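# Insert the peg fully into the block's hole

## Task

Push the peg completely into the hole of the block that lies on the floor of the open box.

## Robot and tools

Robot: two seven-joint arms, left_arm and right_arm, each ending in a two-finger parallel gripper. Calibrated bases in the scene frame: left_arm at (+0.024, +0.295, 0) m, quat_wxyz (+1.000, 0, 0, +0.012); right_arm at (-0.022, -0.367, 0) m, quat_wxyz (+1.000, 0, 0, +0.021). The joints are weak (for example elbow about 50.5 N m, wrist roll about 23.8 N m) and have play. Joint ranges: shoulder -2.250 to 2.250, elbow -2.580 to 2.580 (0 is straight), wrist pitch -2.100 to 2.100 rad; the roll joints span -69.115 to 69.115. A two-camera stand is fixed behind the arms.

Frames: the scene frame has its origin at table-top height, halfway between the nominal bases; +x points out over the table, +z up, and left_arm sits toward +y (arm names do not match image sides). Every pose, velocity and offset uses these axes. On a gripper, the fingers point along its own +z and close along its own y. end_effector_position is the spot between the pads when shut; closed fingertips extend about 19 mm past it, fully open ones about 6 mm. Reported poses may be off by a few centimetres.

execute_actions(actions, cameras): actions is a list of actions; each action is a table of up to 15 rows, one row per 1/30 s step; a shorter table keeps its final row until 15 steps pass. Each row is one list of 16 numbers, all in [-1, 1], covering both arms even if one stays put: left dx, dy, dz, rx, ry, rz, left gripper position, left gripper speed, then the same eight for the right. dx..rz are offsets, not poses: they are measured from that arm's Hand target as it stood when the action began, on scene axes; every row counts from that same start, and a new action or call starts from the updated Hand target, so sending an offset twice moves twice. Scale: 1.0 = 0.6 m or 180 degrees; rx, ry, rz form a single rotation vector, turning about the hand's position. Six zeros hold the arm at its Hand target. Orientation commands are clipped to within 32 degrees of the measured orientation each step. Gripper position is absolute: +1 open (85 mm), 0 about 45 mm, -1 closed; gripper speed -1 is slow (about 20 mm/s), 0 about 85, +1 about 150 mm/s. A 0 is a real command, so resend the previous numbers to leave a gripper unchanged. cameras: list of names, ["all"], or []; images arrive by default only with an empty actions list.

move(target, speed, blend, blocking, cameras): target is one 16-number row as above, or a list of up to 15 such rows; every row is an offset from the same starting Hand targets, not from the previous row. The gripper follows a straight path. speed: m/s, 0.002 to 0.5, default 0.25, one value or one per row; rotation is capped at twice that in rad/s and at 0.873 rad/s. blend: metres of corner rounding per row (0 = stop at each). blocking=false returns after about 0.5 s while the move continues. A move ends after 10 s at most. Its result adds a move: line, e.g. done, off_target, moving, held or fault, plus limits such as paced or held. Paths do not avoid obstacles or the other arm.

wait(seconds 0 to 10, cameras): lets time pass holding the last commands. stop(cameras): brakes a running move. zoom_image(camera, region): camera is cam_head_left or cam_head_right; region [x0, y0, x1, y1] pixels of the latest 896x504 image, origin top-left, at most 504 by 504. clear_fault(arm): clears a reported torque fault on left_arm or right_arm. finished_scene(scene): ends the current scene, given its number; call nothing else in that reply.

Results: per arm, end_effector_position (m) and end_effector_quat_wxyz, Hand target (the pose your next offsets count from), joint positions, velocities ("within noise" when still), joint torques (positive toward larger angles), flange force along the gripper's x y z, motor temperatures, and for each gripper position_measured_pct (about 50 - 50 x position), object_status (0 moving, 1 blocked opening, 2 stopped on an object before the target, 3 reached target or pads met or a soft grip) and motor_current_ma (about 1000 when holding firmly, near 0 in air). Tool commands shows current gripper commands. A gripper often rests short of its Hand target; send the remaining distance as an offset.

Gripping: close to a position narrower than the part and keep it there. Grip force depends on speed: roughly 100 N per pad at -1, 120 to 135 N at 0, 225 to 245 N at +1 when starting a centimetre or more wide. To release, open a few millimetres wider than the part.

Avoid: commanding targets past a firm contact (arms are stiff and press hard), fast impacts, the two arms or grippers touching each other, dropping the peg or releasing it while it moves, anything leaving the table, hard grips on a part still resting on something, and long stretched or loaded holds that overheat motors (MOTOR HOT at 60 °C, arm sinks at 75 °C). A torque fault stops an arm until clear_fault. To stop pushing, command the target back behind the gripper.

Each tool is called after "Call:" by a JSON object that holds its "op" and its "data", one argument or row to a line.

## Session

Call:
{"op": "execute_actions", "data": {
  "actions": []
}}

Scene clock: 0.00 s.
left_arm: end_effector_position=(+0.5368, +0.3189, +0.1638) position_measured_pct=0.0 object_status=3 motor_current_ma=0 end_effector_quat_wxyz=(-0.285, -0.473, +0.664, -0.504) | right_arm: end_effector_position=(+0.4498, -0.0906, +0.2521) position_measured_pct=0.0 object_status=3 motor_current_ma=0 end_effector_quat_wxyz=(+0.471, +0.810, -0.199, +0.287)
Joint positions: left_arm=[-0.643 1.043 0.081 1.359 0.918 1.603 1.791] | right_arm=[-1.177 1.176 0.706 0.827 0.397 1.816 3.52]
Joint velocities: within noise
Joint torques (N m): no reading
Motor temperatures (°C): left_arm=[34 32 31 31 39 36 40] | right_arm=[32 30 28 33 40 35 38]
Flange force (N): no reading
Hand target: left_arm +0.5368, +0.3189, +0.1638; -0.285, -0.473, +0.664, -0.504 | right_arm +0.4498, -0.0906, +0.2521; +0.471, +0.810, -0.199, +0.287
Tool commands: left_gripper/position=+1.0 left_gripper/speed=+1.0 right_gripper/position=+1.0 right_gripper/speed=+1.0

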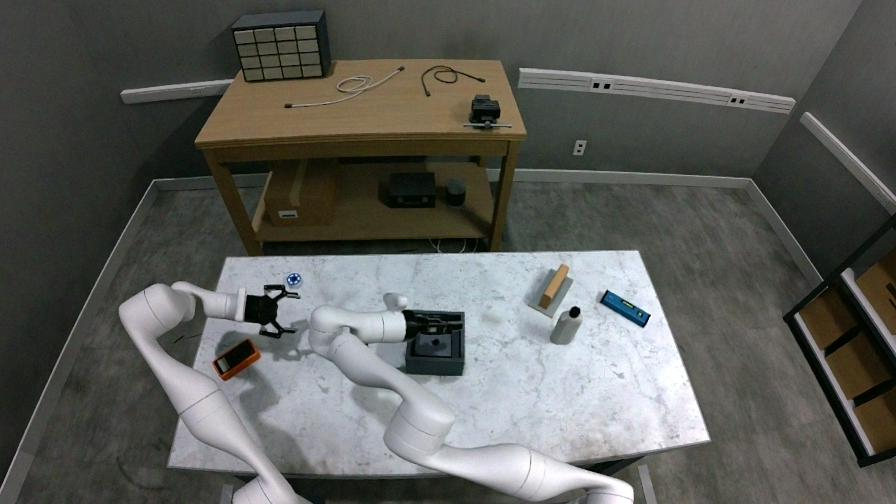

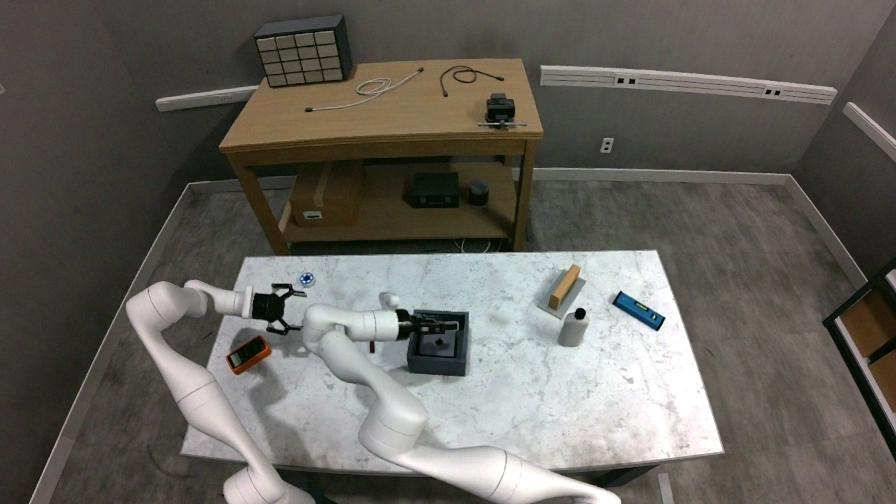

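Call:
{"op": "zoom_image", "data": {
  "camera": "cam_head_right",
  "region": [340, 280, 500, 390]
}}

Call:
{"op": "zoom_image", "data": {
  "camera": "cam_head_left",
  "region": [340, 280, 500, 390]
}}

Scaled by 3.150.

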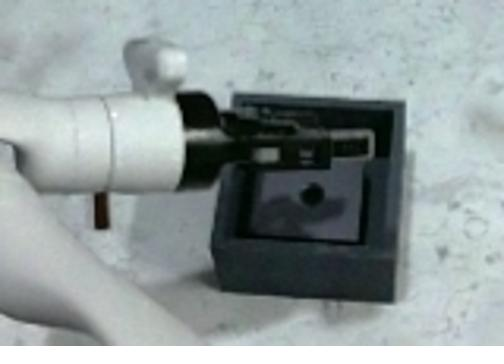

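Scaled by 3.150.

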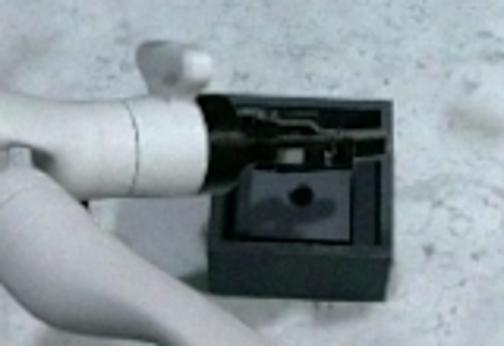

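Call:
{"op": "move", "data": {
  "target": [0,0,0,0,0,0,1,1,0,-0.433,0.08,0.32,0.195,0.136,1,1],
  "cameras": ["all"]
}}

Call:
{"op": "zoom_image", "data": {
  "camera": "cam_head_left",
  "region": [320, 270, 480, 390]
}}

Call:
{"op": "zoom_image", "data": {
  "camera": "cam_head_right",
  "region": [320, 270, 480, 390]
}}

Scene clock: 21.43 s.
left_arm: end_effector_position=(+0.5368, +0.3189, +0.1638) position_measured_pct=0.0 object_status=3 motor_current_ma=0 end_effector_quat_wxyz=(-0.285, -0.473, +0.664, -0.504) | right_arm: end_effector_position=(+0.4498, -0.3504, +0.3001) position_measured_pct=0.0 object_status=3 motor_current_ma=0 end_effector_quat_wxyz=(+0.001, +1.000, +0.001, +0.000)
Joint positions: left_arm=[-0.643 1.043 0.081 1.359 0.918 1.603 1.791] | right_arm=[-0.332 0.419 0.442 1.383 -0.177 1.378 4.782]
Joint torques (N m): left_arm=[-0.38 -22.88 3.87 -4.7 1.32 2.49 0.27] | right_arm=[1.17 -15.39 1.1 -9.58 0.64 0.32 0.09]
Flange force (N): left_arm=[-2.7 0.5 1.4] | right_arm=[-6.2 -2.0 2.5]
Hand target: left_arm +0.5368, +0.3189, +0.1638; -0.285, -0.473, +0.664, -0.504 | right_arm +0.4498, -0.3504, +0.3001; +0.001, +1.000, +0.001, +0.000
Off the commanded pose: left_arm 0.000 m, 0 deg | right_arm 0.000 m, 0 deg.
move: done

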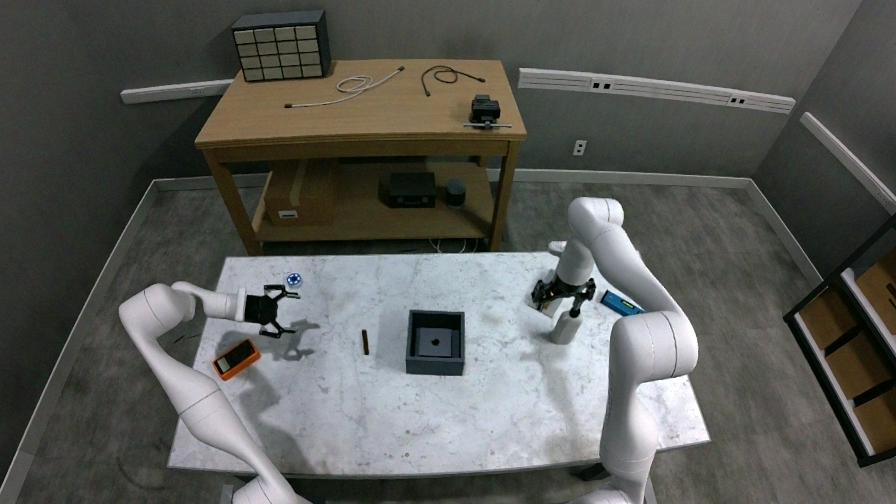

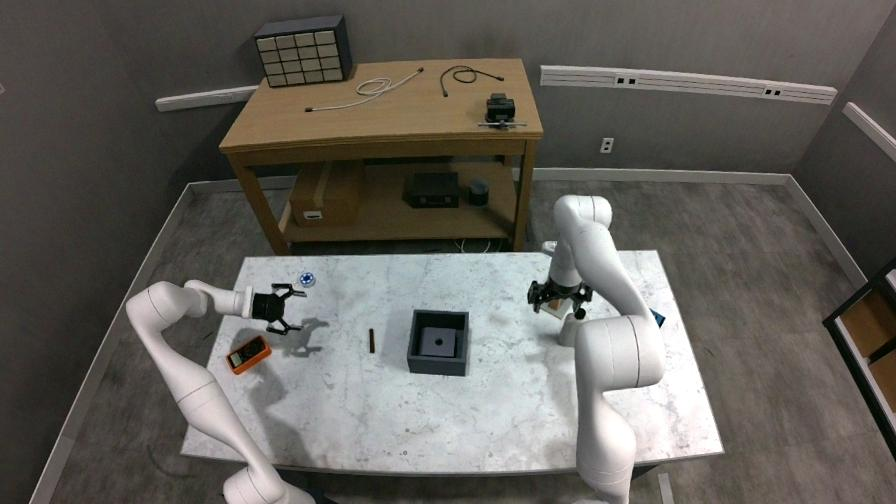

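Scaled by 3.150.

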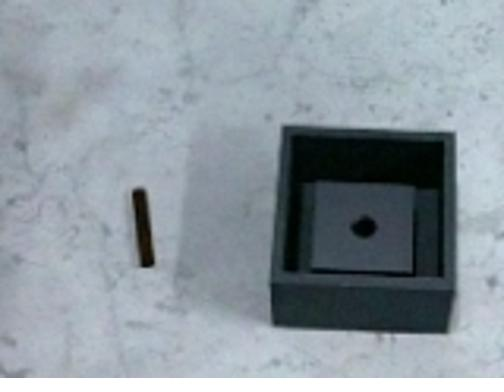

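Scaled by 3.150.

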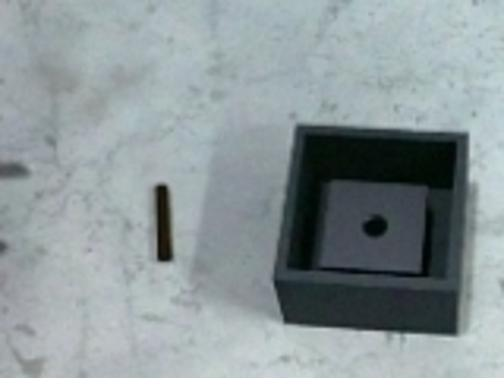

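Call:
{"op": "move", "data": {
  "target": [-0.145,-0.365,0.06,0.3626,-0.205,-0.34,-1,1,0,0,0,0,0,0,-1,1],
  "cameras": ["all"]
}}

Call:
{"op": "zoom_image", "data": {
  "camera": "cam_head_left",
  "region": [320, 270, 480, 390]
}}

Call:
{"op": "zoom_image", "data": {
  "camera": "cam_head_right",
  "region": [320, 270, 480, 390]
}}

Scene clock: 65.87 s.
left_arm: end_effector_position=(+0.4498, +0.0999, +0.1998) position_measured_pct=99.1 object_status=3 motor_current_ma=1000 end_effector_quat_wxyz=(+0.001, +0.000, +1.000, +0.000) | right_arm: end_effector_position=(+0.4498, -0.3504, +0.3001) position_measured_pct=98.7 object_status=3 motor_current_ma=1000 end_effector_quat_wxyz=(+0.001, +1.000, +0.001, +0.000)
Joint positions: left_arm=[0.398 0.47 0.003 1.595 -0.002 1.076 1.949] | right_arm=[-0.332 0.419 0.442 1.383 -0.177 1.378 4.782]
Joint torques (N m): left_arm=[-0.38 -18.08 0.99 -7.91 -0.33 0.32 0.35] | right_arm=[1.13 -15.63 1.13 -9.56 0.65 0.21 -0.04]
Flange force (N): left_arm=[-1.7 -0.5 2.7] | right_arm=[-5.3 -1.7 2.3]
Hand target: left_arm +0.4498, +0.0999, +0.1998; +0.001, +0.000, +1.000, +0.000 | right_arm +0.4498, -0.3504, +0.3001; +0.001, +1.000, +0.001, +0.000
Off the commanded pose: left_arm 0.000 m, 0 deg | right_arm 0.000 m, 0 deg.
move: done

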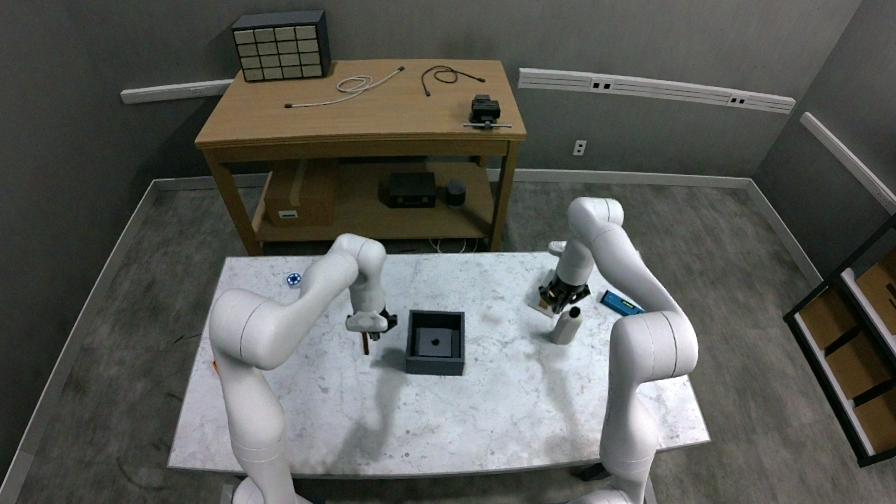

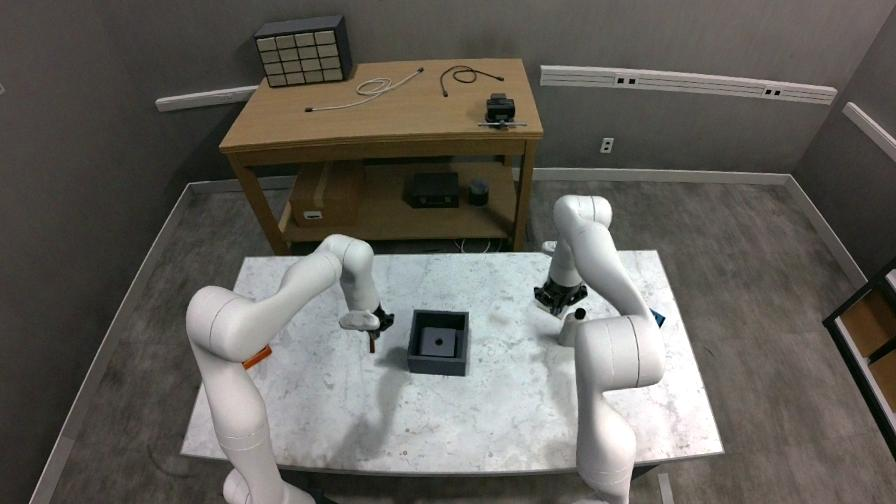

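Scaled by 3.150.

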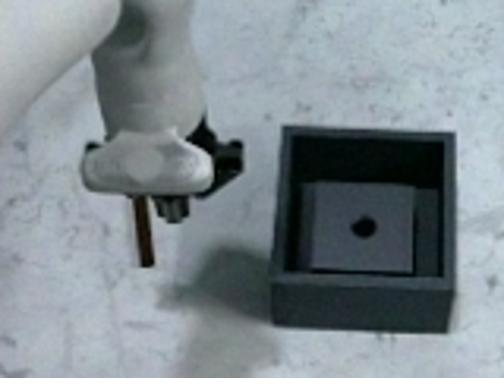

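Scaled by 3.150.

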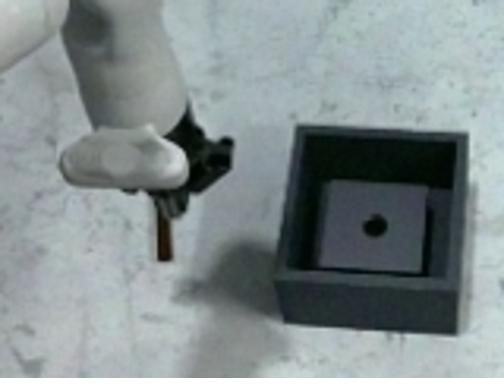

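Call:
{"op": "move", "data": {
  "target": [0,-0.05,-0.25,0,0,0,-1,1,0,0,0,0,0,0,-1,1],
  "cameras": ["all"]
}}

Call:
{"op": "zoom_image", "data": {
  "camera": "cam_head_left",
  "region": [320, 270, 480, 390]
}}

Call:
{"op": "zoom_image", "data": {
  "camera": "cam_head_right",
  "region": [320, 270, 480, 390]
}}

Call:
{"op": "move", "data": {
  "target": [-0.1667,0,0,0,0,0,-1,1,0,0,0,0,0,0,-1,1],
  "cameras": ["all"]
}}

Call:
{"op": "zoom_image", "data": {
  "camera": "cam_head_left",
  "region": [320, 300, 480, 420]
}}

Call:
{"op": "zoom_image", "data": {
  "camera": "cam_head_right",
  "region": [320, 300, 480, 420]
}}

Scene clock: 81.80 s.
left_arm: end_effector_position=(+0.4498, +0.0699, +0.0499) position_measured_pct=99.1 object_status=3 motor_current_ma=1000 end_effector_quat_wxyz=(+0.001, +0.000, +1.000, +0.000) | right_arm: end_effector_position=(+0.4498, -0.3504, +0.3001) position_measured_pct=98.7 object_status=3 motor_current_ma=1000 end_effector_quat_wxyz=(+0.001, +1.000, +0.001, +0.000)
Joint positions: left_arm=[0.457 0.72 0.002 1.719 -0.002 0.701 2.008] | right_arm=[-0.332 0.419 0.442 1.383 -0.177 1.378 4.782]
Joint torques (N m): left_arm=[-0.29 -19.97 1.14 -5.75 -0.35 0.38 0.25] | right_arm=[1.17 -15.6 1.1 -9.6 0.65 0.2 -0.06]
Flange force (N): left_arm=[-0.5 -0.7 3.1] | right_arm=[-5.6 -1.7 2.4]
Hand target: left_arm +0.4498, +0.0699, +0.0498; +0.001, +0.000, +1.000, +0.000 | right_arm +0.4498, -0.3504, +0.3001; +0.001, +1.000, +0.001, +0.000
Off the commanded pose: left_arm 0.000 m, 0 deg | right_arm 0.000 m, 0 deg.
move: done

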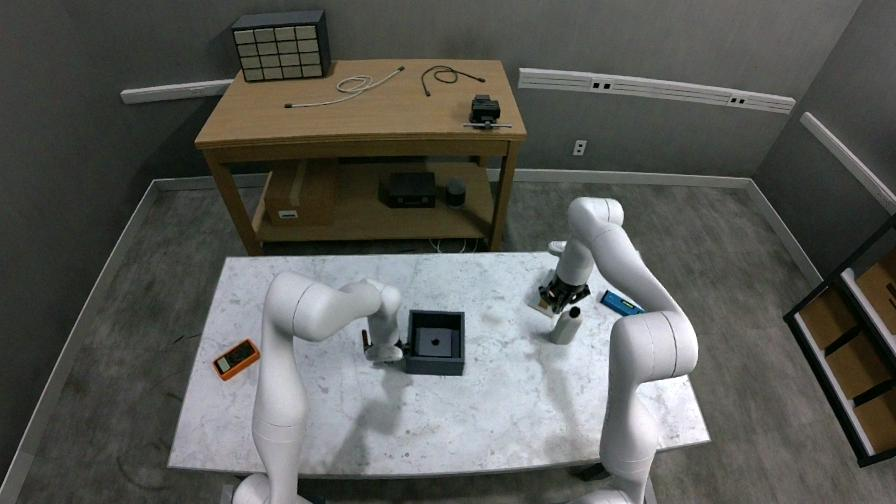

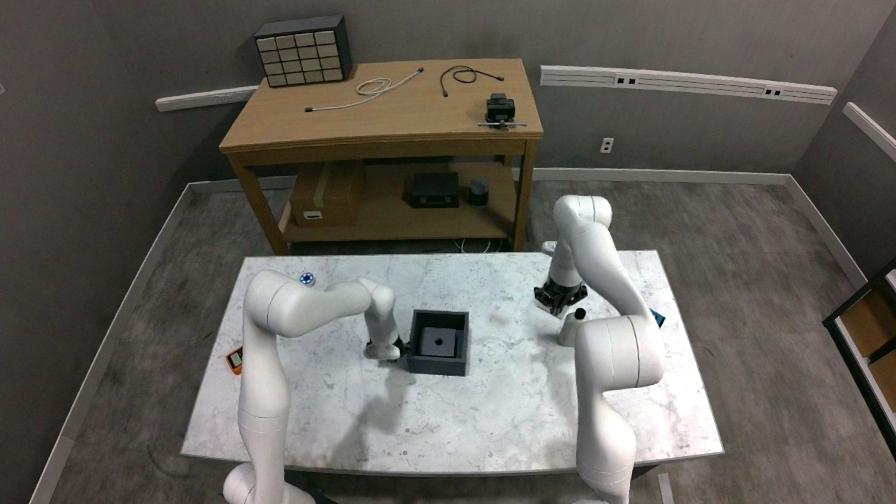

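Scaled by 3.150.

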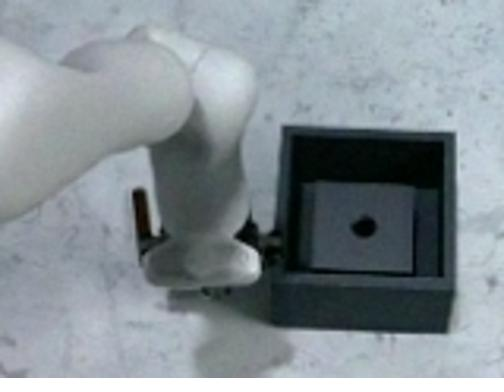

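Scaled by 3.150.

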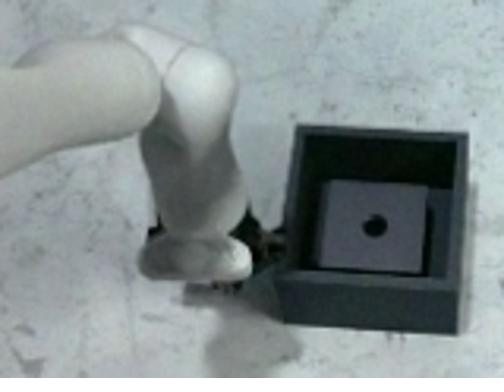

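Scene clock: 82.80 s.
left_arm: end_effector_position=(+0.3498, +0.0699, +0.0498) position_measured_pct=99.1 object_status=3 motor_current_ma=1000 end_effector_quat_wxyz=(+0.001, +0.000, +1.000, +0.000) | right_arm: end_effector_position=(+0.4498, -0.3504, +0.3001) position_measured_pct=98.7 object_status=3 motor_current_ma=1000 end_effector_quat_wxyz=(+0.001, +1.000, +0.001, +0.000)
Joint positions: left_arm=[0.569 0.597 -0.006 2.017 0.006 0.526 2.107] | right_arm=[-0.332 0.419 0.442 1.383 -0.177 1.378 4.782]
Joint torques (N m): left_arm=[-0.14 -16.85 1.13 -4.44 -0.34 0.33 0.14] | right_arm=[1.16 -15.59 1.11 -9.61 0.64 0.2 -0.06]
Flange force (N): left_arm=[-0.6 -0.8 3.8] | right_arm=[-5.6 -1.7 2.4]
Hand target: left_arm +0.3498, +0.0699, +0.0498; +0.001, +0.000, +1.000, +0.000 | right_arm +0.4498, -0.3504, +0.3001; +0.001, +1.000, +0.001, +0.000
Off the commanded pose: left_arm 0.000 m, 0 deg | right_arm 0.000 m, 0 deg.
move: done

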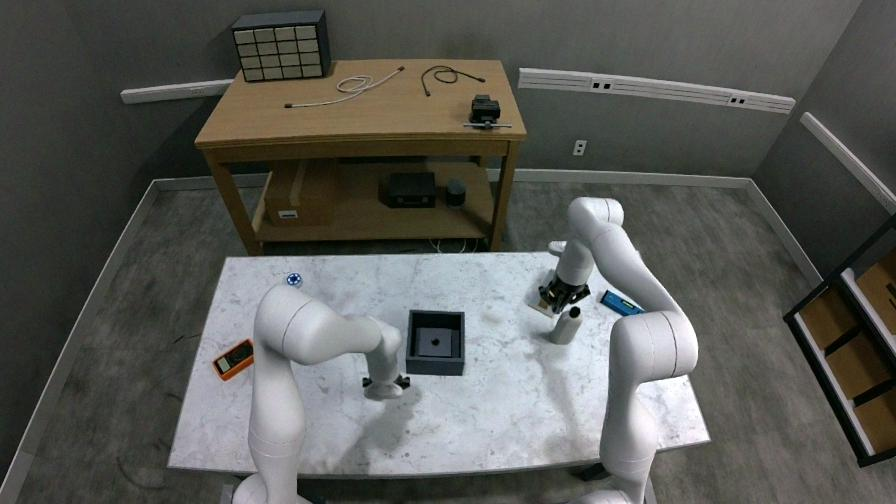

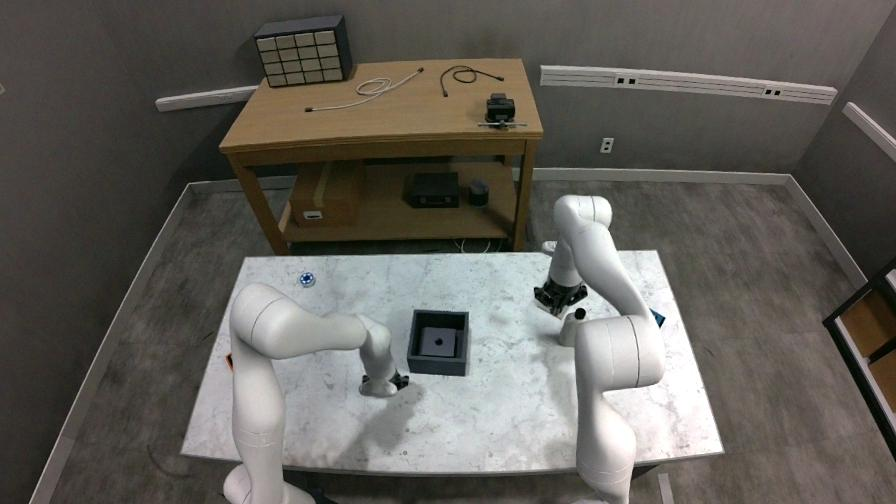

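Scaled by 3.150.

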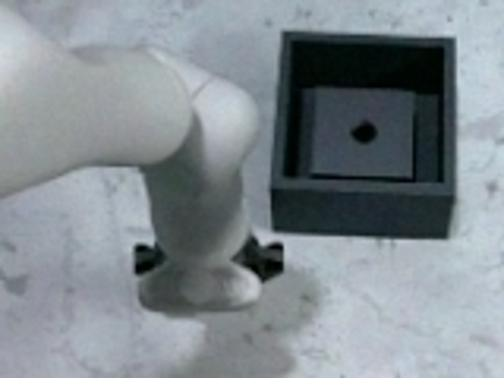

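Scaled by 3.150.

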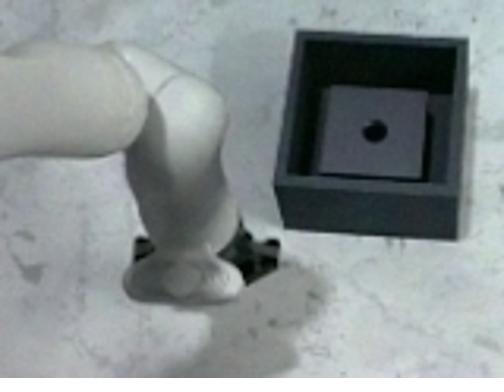

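Call:
{"op": "move", "data": {
  "target": [0.155,0.065,0.1,0.0283,-0.2489,0.0685,0,1,0,0,0,0,0,0,-1,1],
  "cameras": ["all"]
}}

Call:
{"op": "zoom_image", "data": {
  "camera": "cam_head_left",
  "region": [320, 280, 480, 400]
}}

Call:
{"op": "zoom_image", "data": {
  "camera": "cam_head_right",
  "region": [320, 280, 480, 400]
}}

Scene clock: 142.23 s.
left_arm: end_effector_position=(+0.4428, +0.1089, +0.1098) position_measured_pct=49.8 object_status=3 motor_current_ma=0 end_effector_quat_wxyz=(+0.381, -0.105, +0.918, +0.043) | right_arm: end_effector_position=(+0.4498, -0.3504, +0.3001) position_measured_pct=98.7 object_status=3 motor_current_ma=1000 end_effector_quat_wxyz=(+0.001, +1.000, +0.001, +0.000)
Joint positions: left_arm=[1.507 0.825 -1.007 2.281 -0.063 -0.127 2.688] | right_arm=[-0.332 0.419 0.442 1.383 -0.177 1.378 4.782]
Joint torques (N m): left_arm=[-0.42 -13.72 -5.03 -3.25 -0.16 -0.61 0.33] | right_arm=[1.15 -15.59 1.11 -9.59 0.63 0.23 -0.04]
Flange force (N): left_arm=[2.8 -0.4 -0.2] | right_arm=[-5.6 -1.7 2.4]
Hand target: left_arm +0.4428, +0.1089, +0.1098; +0.381, -0.105, +0.918, +0.043 | right_arm +0.4498, -0.3504, +0.3001; +0.001, +1.000, +0.001, +0.000
Off the commanded pose: left_arm 0.000 m, 0 deg | right_arm 0.000 m, 0 deg.
move: done

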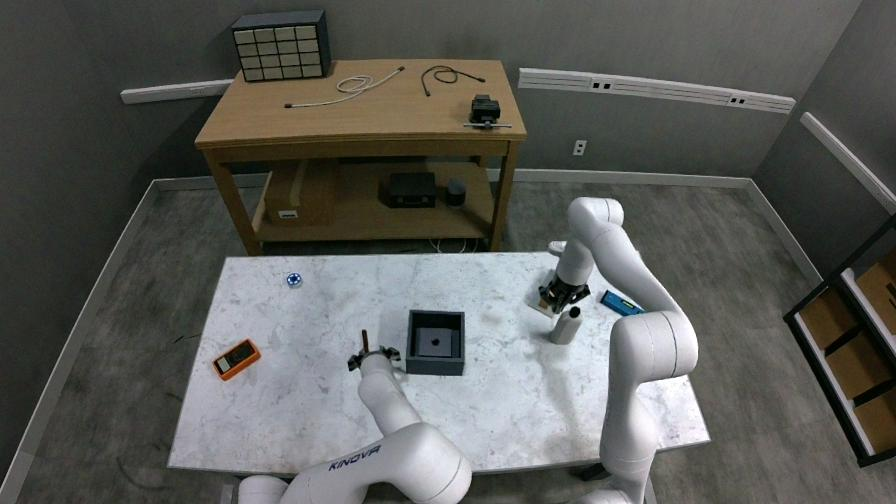

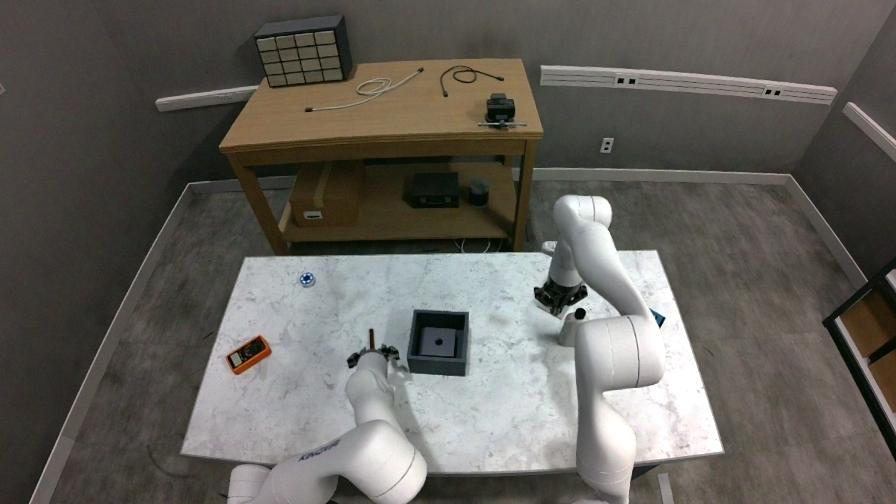

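Scaled by 3.150.

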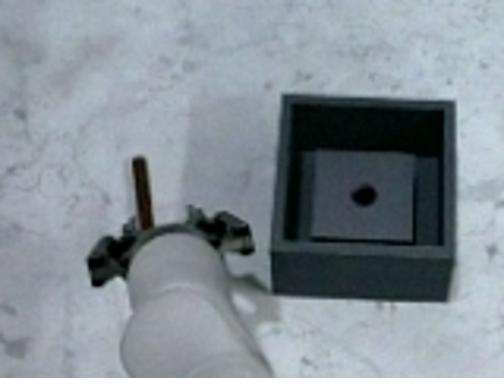

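Scaled by 3.150.

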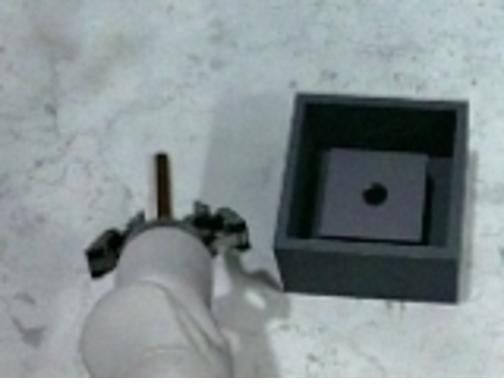

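Call:
{"op": "move", "data": {
  "target": [
    [0.08,0.0185,-0.117,0,0,0,0,1,0,0,0,0,0,0,-1,1],
    [0.1,0.0233,-0.145,0,0,0,0,1,0,0,0,0,0,0,-1,1]
  ],
  "speed": [0.15,0.03],
  "cameras": ["all"]
}}

Call:
{"op": "zoom_image", "data": {
  "camera": "cam_head_left",
  "region": [330, 310, 430, 385]
}}

Call:
{"op": "zoom_image", "data": {
  "camera": "cam_head_right",
  "region": [330, 310, 430, 385]
}}

Scene clock: 152.27 s.
left_arm: end_effector_position=(+0.5028, +0.1229, +0.0228) position_measured_pct=49.8 object_status=3 motor_current_ma=0 end_effector_quat_wxyz=(+0.381, -0.105, +0.918, +0.043) | right_arm: end_effector_position=(+0.4498, -0.3504, +0.3001) position_measured_pct=98.7 object_status=3 motor_current_ma=1000 end_effector_quat_wxyz=(+0.001, +1.000, +0.001, +0.000)
Joint positions: left_arm=[1.24 1.063 -0.837 2.18 -0.062 -0.342 2.742] | right_arm=[-0.332 0.419 0.442 1.383 -0.177 1.378 4.782]
Joint torques (N m): left_arm=[-0.49 -16.73 -5.75 -1.48 0.26 -0.57 0.25] | right_arm=[1.18 -15.6 1.13 -9.63 0.65 0.21 -0.04]
Flange force (N): left_arm=[3.4 -0.3 0.5] | right_arm=[-5.7 -1.8 2.5]
Hand target: left_arm +0.5028, +0.1229, +0.0228; +0.381, -0.105, +0.918, +0.043 | right_arm +0.4498, -0.3504, +0.3001; +0.001, +1.000, +0.001, +0.000
Off the commanded pose: left_arm 0.000 m, 0 deg | right_arm 0.000 m, 0 deg.
move: done

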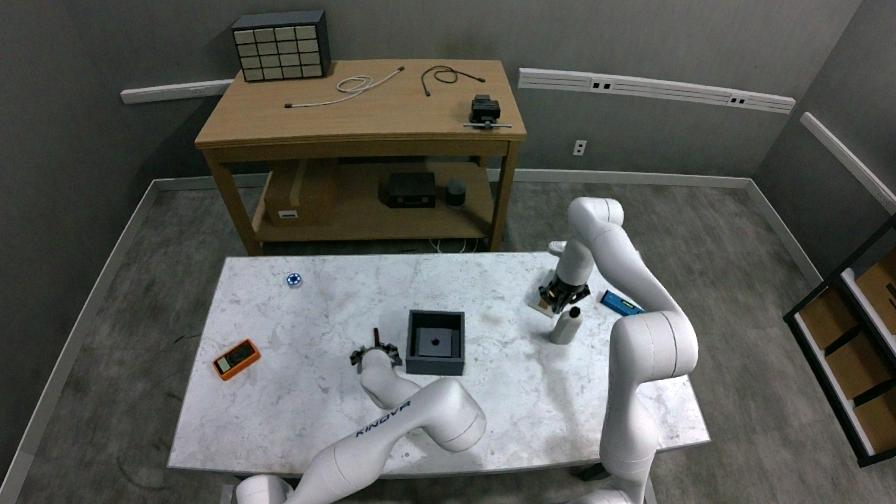

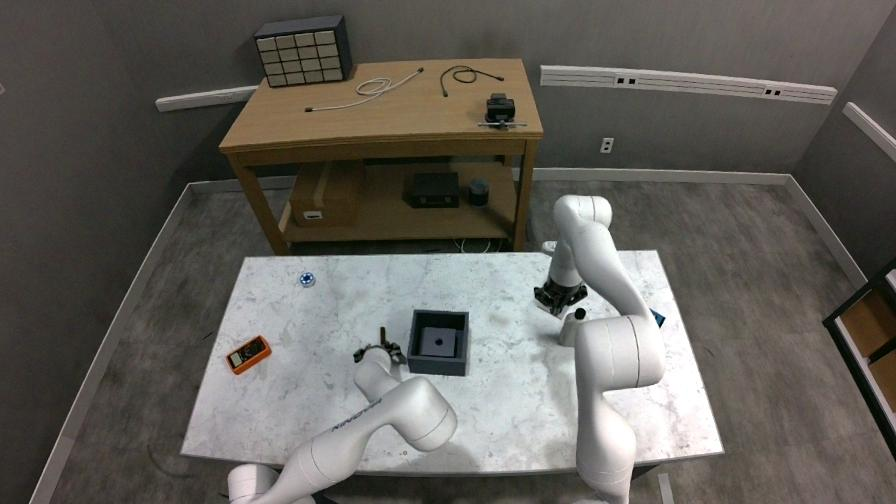

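Scaled by 5.040.

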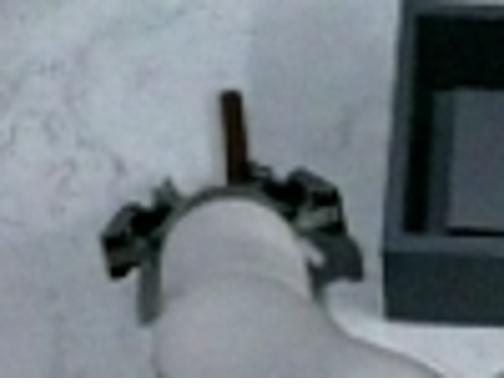

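Scaled by 5.040.

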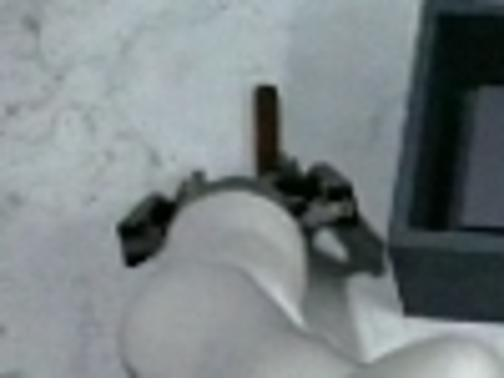

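Call:
{"op": "move", "data": {
  "target": [0,0,0,0,0,0,-1,-0.6,0,0,0,0,0,0,-1,1],
  "cameras": ["all"]
}}

Call:
{"op": "zoom_image", "data": {
  "camera": "cam_head_left",
  "region": [330, 310, 430, 385]
}}

Call:
{"op": "move", "data": {
  "target": [0,0,0.25,0,0,0,-1,-0.6,0,0,0,0,0,0,-1,1],
  "cameras": ["all"]
}}

Call:
{"op": "zoom_image", "data": {
  "camera": "cam_head_left",
  "region": [330, 270, 430, 345]
}}

Call:
{"op": "zoom_image", "data": {
  "camera": "cam_head_right",
  "region": [330, 270, 430, 345]
}}

Scene clock: 161.43 s.
left_arm: end_effector_position=(+0.5028, +0.1229, +0.0228) position_measured_pct=85.7 object_status=0 motor_current_ma=1000 end_effector_quat_wxyz=(+0.381, -0.105, +0.918, +0.043) | right_arm: end_effector_position=(+0.4498, -0.3504, +0.3001) position_measured_pct=98.7 object_status=3 motor_current_ma=1000 end_effector_quat_wxyz=(+0.001, +1.000, +0.001, +0.000)
Joint positions: left_arm=[1.24 1.063 -0.837 2.18 -0.062 -0.342 2.742] | right_arm=[-0.332 0.419 0.442 1.383 -0.177 1.378 4.782]
Joint torques (N m): left_arm=[-1.48 -13.76 -3.88 0.14 -0.14 0.49 0.22] | right_arm=[1.18 -15.63 1.1 -9.6 0.65 0.2 -0.06]
Flange force (N): left_arm=[-1.4 -2.2 -5.5] | right_arm=[-5.5 -1.7 2.4]
Hand target: left_arm +0.5028, +0.1229, +0.0228; +0.381, -0.105, +0.918, +0.043 | right_arm +0.4498, -0.3504, +0.3001; +0.001, +1.000, +0.001, +0.000
Off the commanded pose: left_arm 0.000 m, 0 deg | right_arm 0.000 m, 0 deg.
move: done

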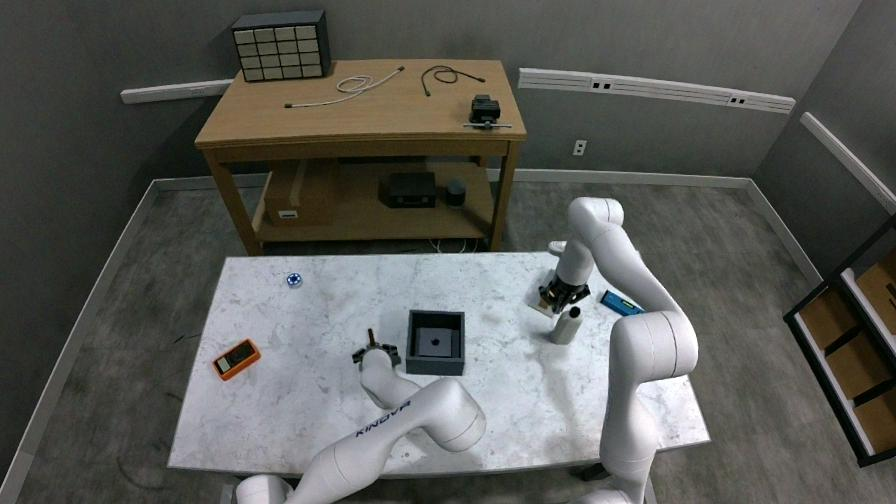

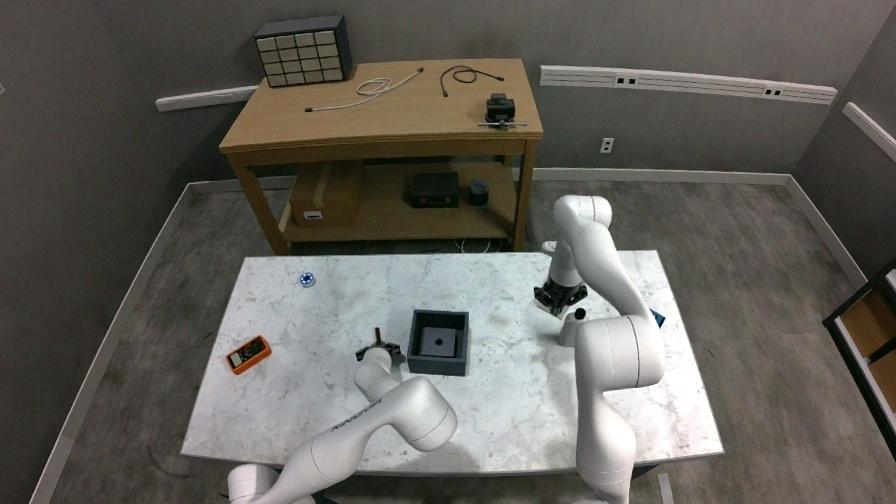

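Scaled by 5.040.

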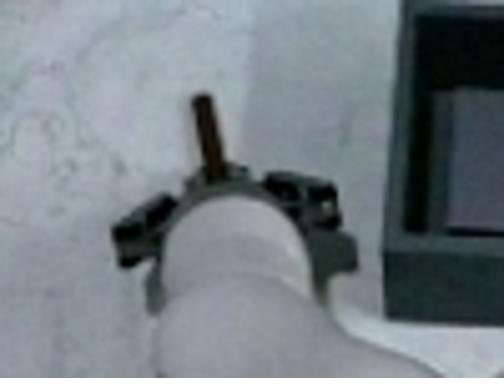

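Scene clock: 162.73 s.
left_arm: end_effector_position=(+0.5028, +0.1229, +0.1728) position_measured_pct=85.7 object_status=2 motor_current_ma=1000 end_effector_quat_wxyz=(+0.381, -0.105, +0.918, +0.043) | right_arm: end_effector_position=(+0.4498, -0.3504, +0.3001) position_measured_pct=98.7 object_status=3 motor_current_ma=1000 end_effector_quat_wxyz=(+0.001, +1.000, +0.001, +0.000)
Joint positions: left_arm=[1.367 0.658 -1.014 2.131 -0.203 0.032 2.608] | right_arm=[-0.332 0.419 0.442 1.383 -0.177 1.378 4.782]
Joint torques (N m): left_arm=[-0.31 -13.99 -4.6 -5.96 -0.44 -0.67 0.25] | right_arm=[1.16 -15.62 1.11 -9.62 0.63 0.21 -0.04]
Flange force (N): left_arm=[4.2 -0.2 0.8] | right_arm=[-5.6 -1.7 2.4]
Hand target: left_arm +0.5028, +0.1229, +0.1728; +0.381, -0.105, +0.918, +0.043 | right_arm +0.4498, -0.3504, +0.3001; +0.001, +1.000, +0.001, +0.000
Off the commanded pose: left_arm 0.000 m, 0 deg | right_arm 0.000 m, 0 deg.
move: done

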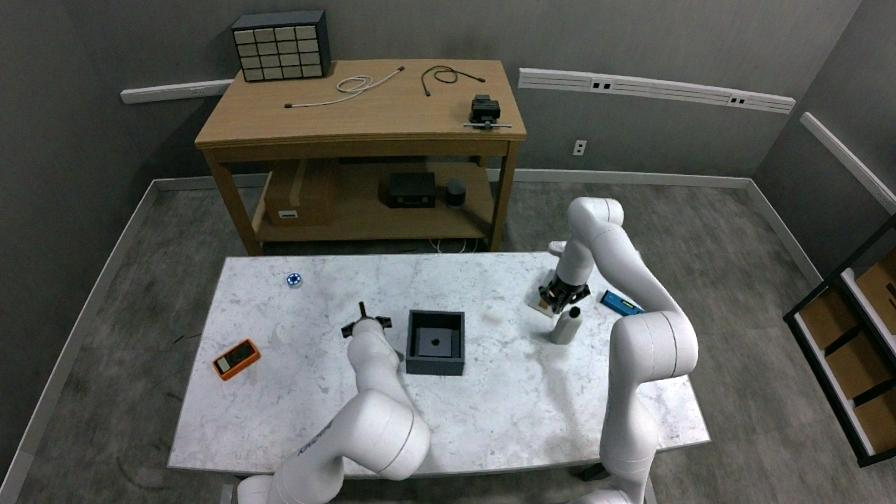

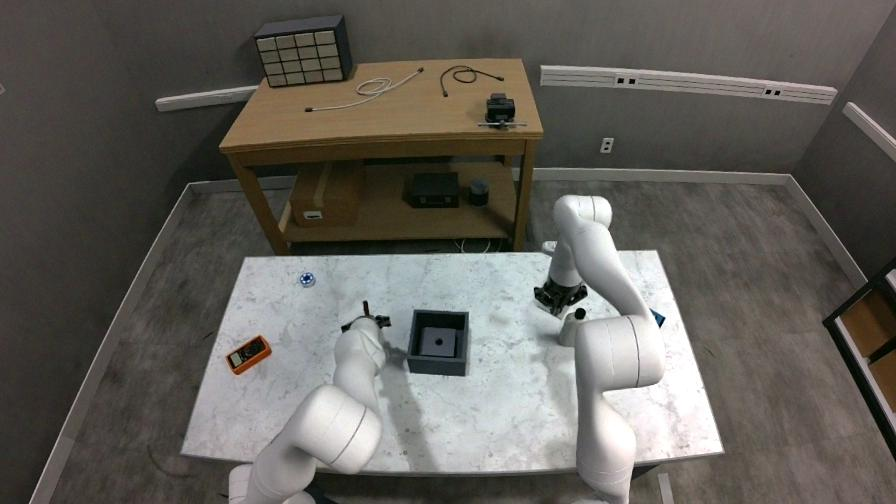

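Scaled by 5.040.

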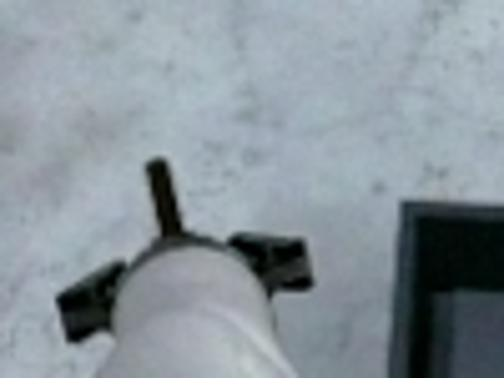

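Scaled by 5.040.

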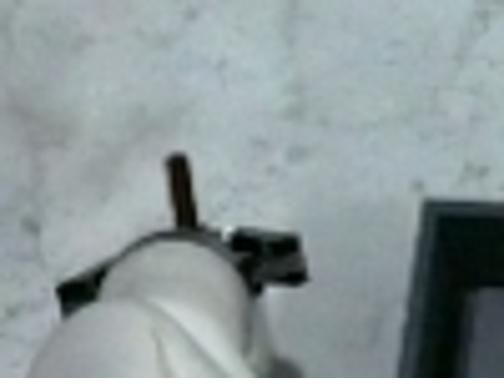

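Call:
{"op": "move", "data": {
  "target": [0.007,-0.313,0.085,-0.4166,0.3316,0.3307,-1,-0.6,0,0,0,0,0,0,-1,1],
  "cameras": ["all"]
}}

Call:
{"op": "zoom_image", "data": {
  "camera": "cam_head_left",
  "region": [380, 270, 500, 390]
}}

Call:
{"op": "zoom_image", "data": {
  "camera": "cam_head_right",
  "region": [380, 270, 500, 390]
}}

Scene clock: 175.60 s.
left_arm: end_effector_position=(+0.5069, -0.0649, +0.2238) position_measured_pct=85.7 object_status=2 motor_current_ma=1000 end_effector_quat_wxyz=(+0.271, +0.653, -0.653, +0.271) | right_arm: end_effector_position=(+0.4498, -0.3504, +0.3001) position_measured_pct=98.7 object_status=3 motor_current_ma=1000 end_effector_quat_wxyz=(+0.001, +1.000, +0.001, +0.000)
Joint positions: left_arm=[0.391 0.633 -0.217 1.559 1.071 1.091 2.745] | right_arm=[-0.332 0.419 0.442 1.383 -0.177 1.378 4.782]
Joint torques (N m): left_arm=[-0.32 -20.95 0.96 -8.06 1.25 1.11 0.26] | right_arm=[1.18 -15.6 1.14 -9.63 0.62 0.2 -0.04]
Flange force (N): left_arm=[-2.2 0.4 3.0] | right_arm=[-5.7 -1.8 2.4]
Hand target: left_arm +0.5070, -0.0649, +0.2238; +0.271, +0.653, -0.653, +0.271 | right_arm +0.4498, -0.3504, +0.3001; +0.001, +1.000, +0.001, +0.000
Off the commanded pose: left_arm 0.000 m, 0 deg | right_arm 0.000 m, 0 deg.
move: done

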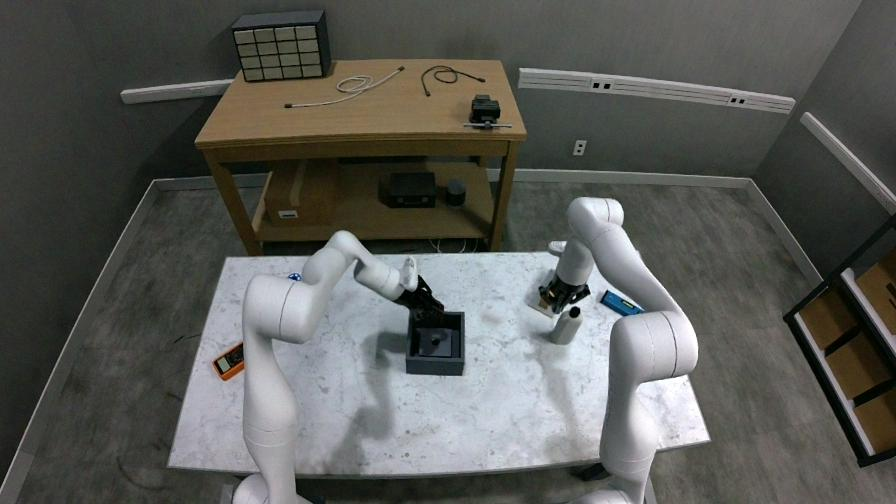

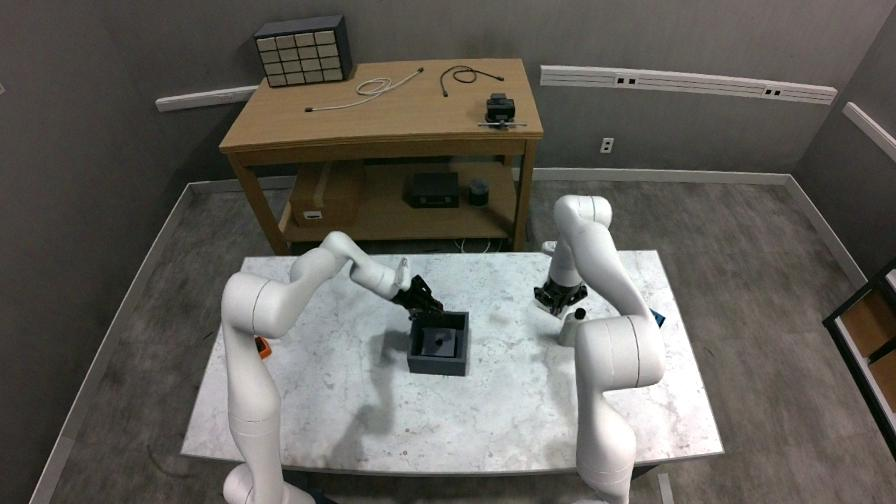

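Scaled by 4.200.

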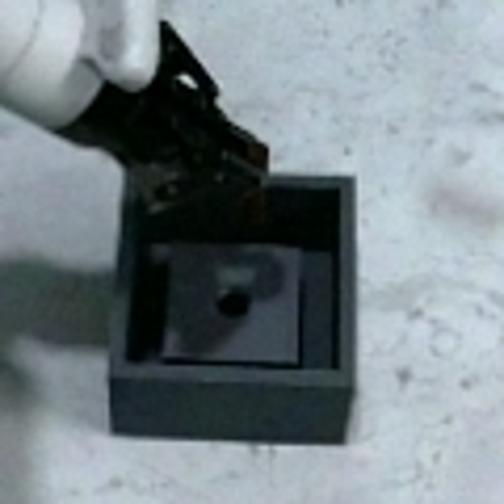

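Scaled by 4.200.

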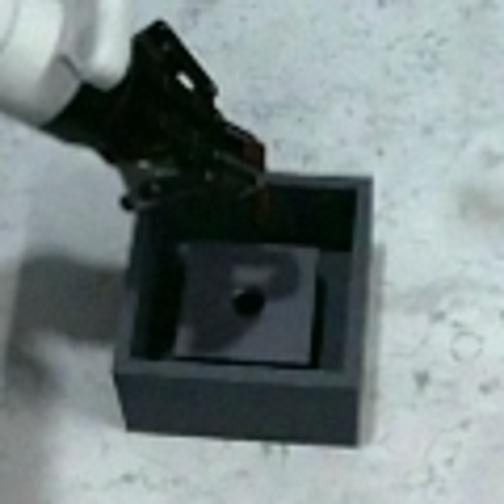

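Call:
{"op": "zoom_image", "data": {
  "camera": "cam_head_left",
  "region": [415, 290, 465, 350]
}}

Call:
{"op": "zoom_image", "data": {
  "camera": "cam_head_right",
  "region": [415, 290, 465, 350]
}}

Scaled by 8.400.

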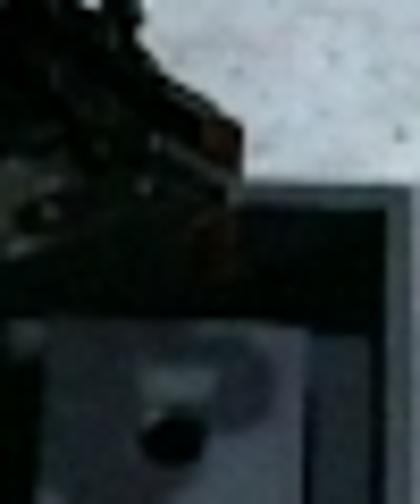

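Scaled by 8.400.

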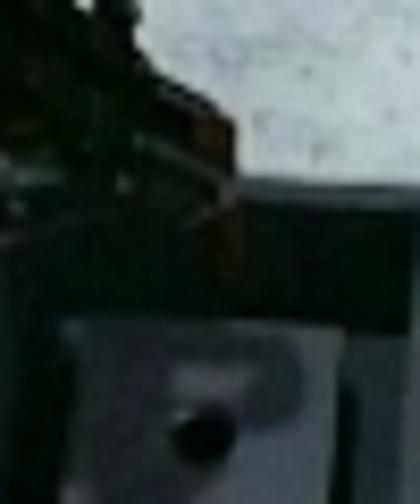

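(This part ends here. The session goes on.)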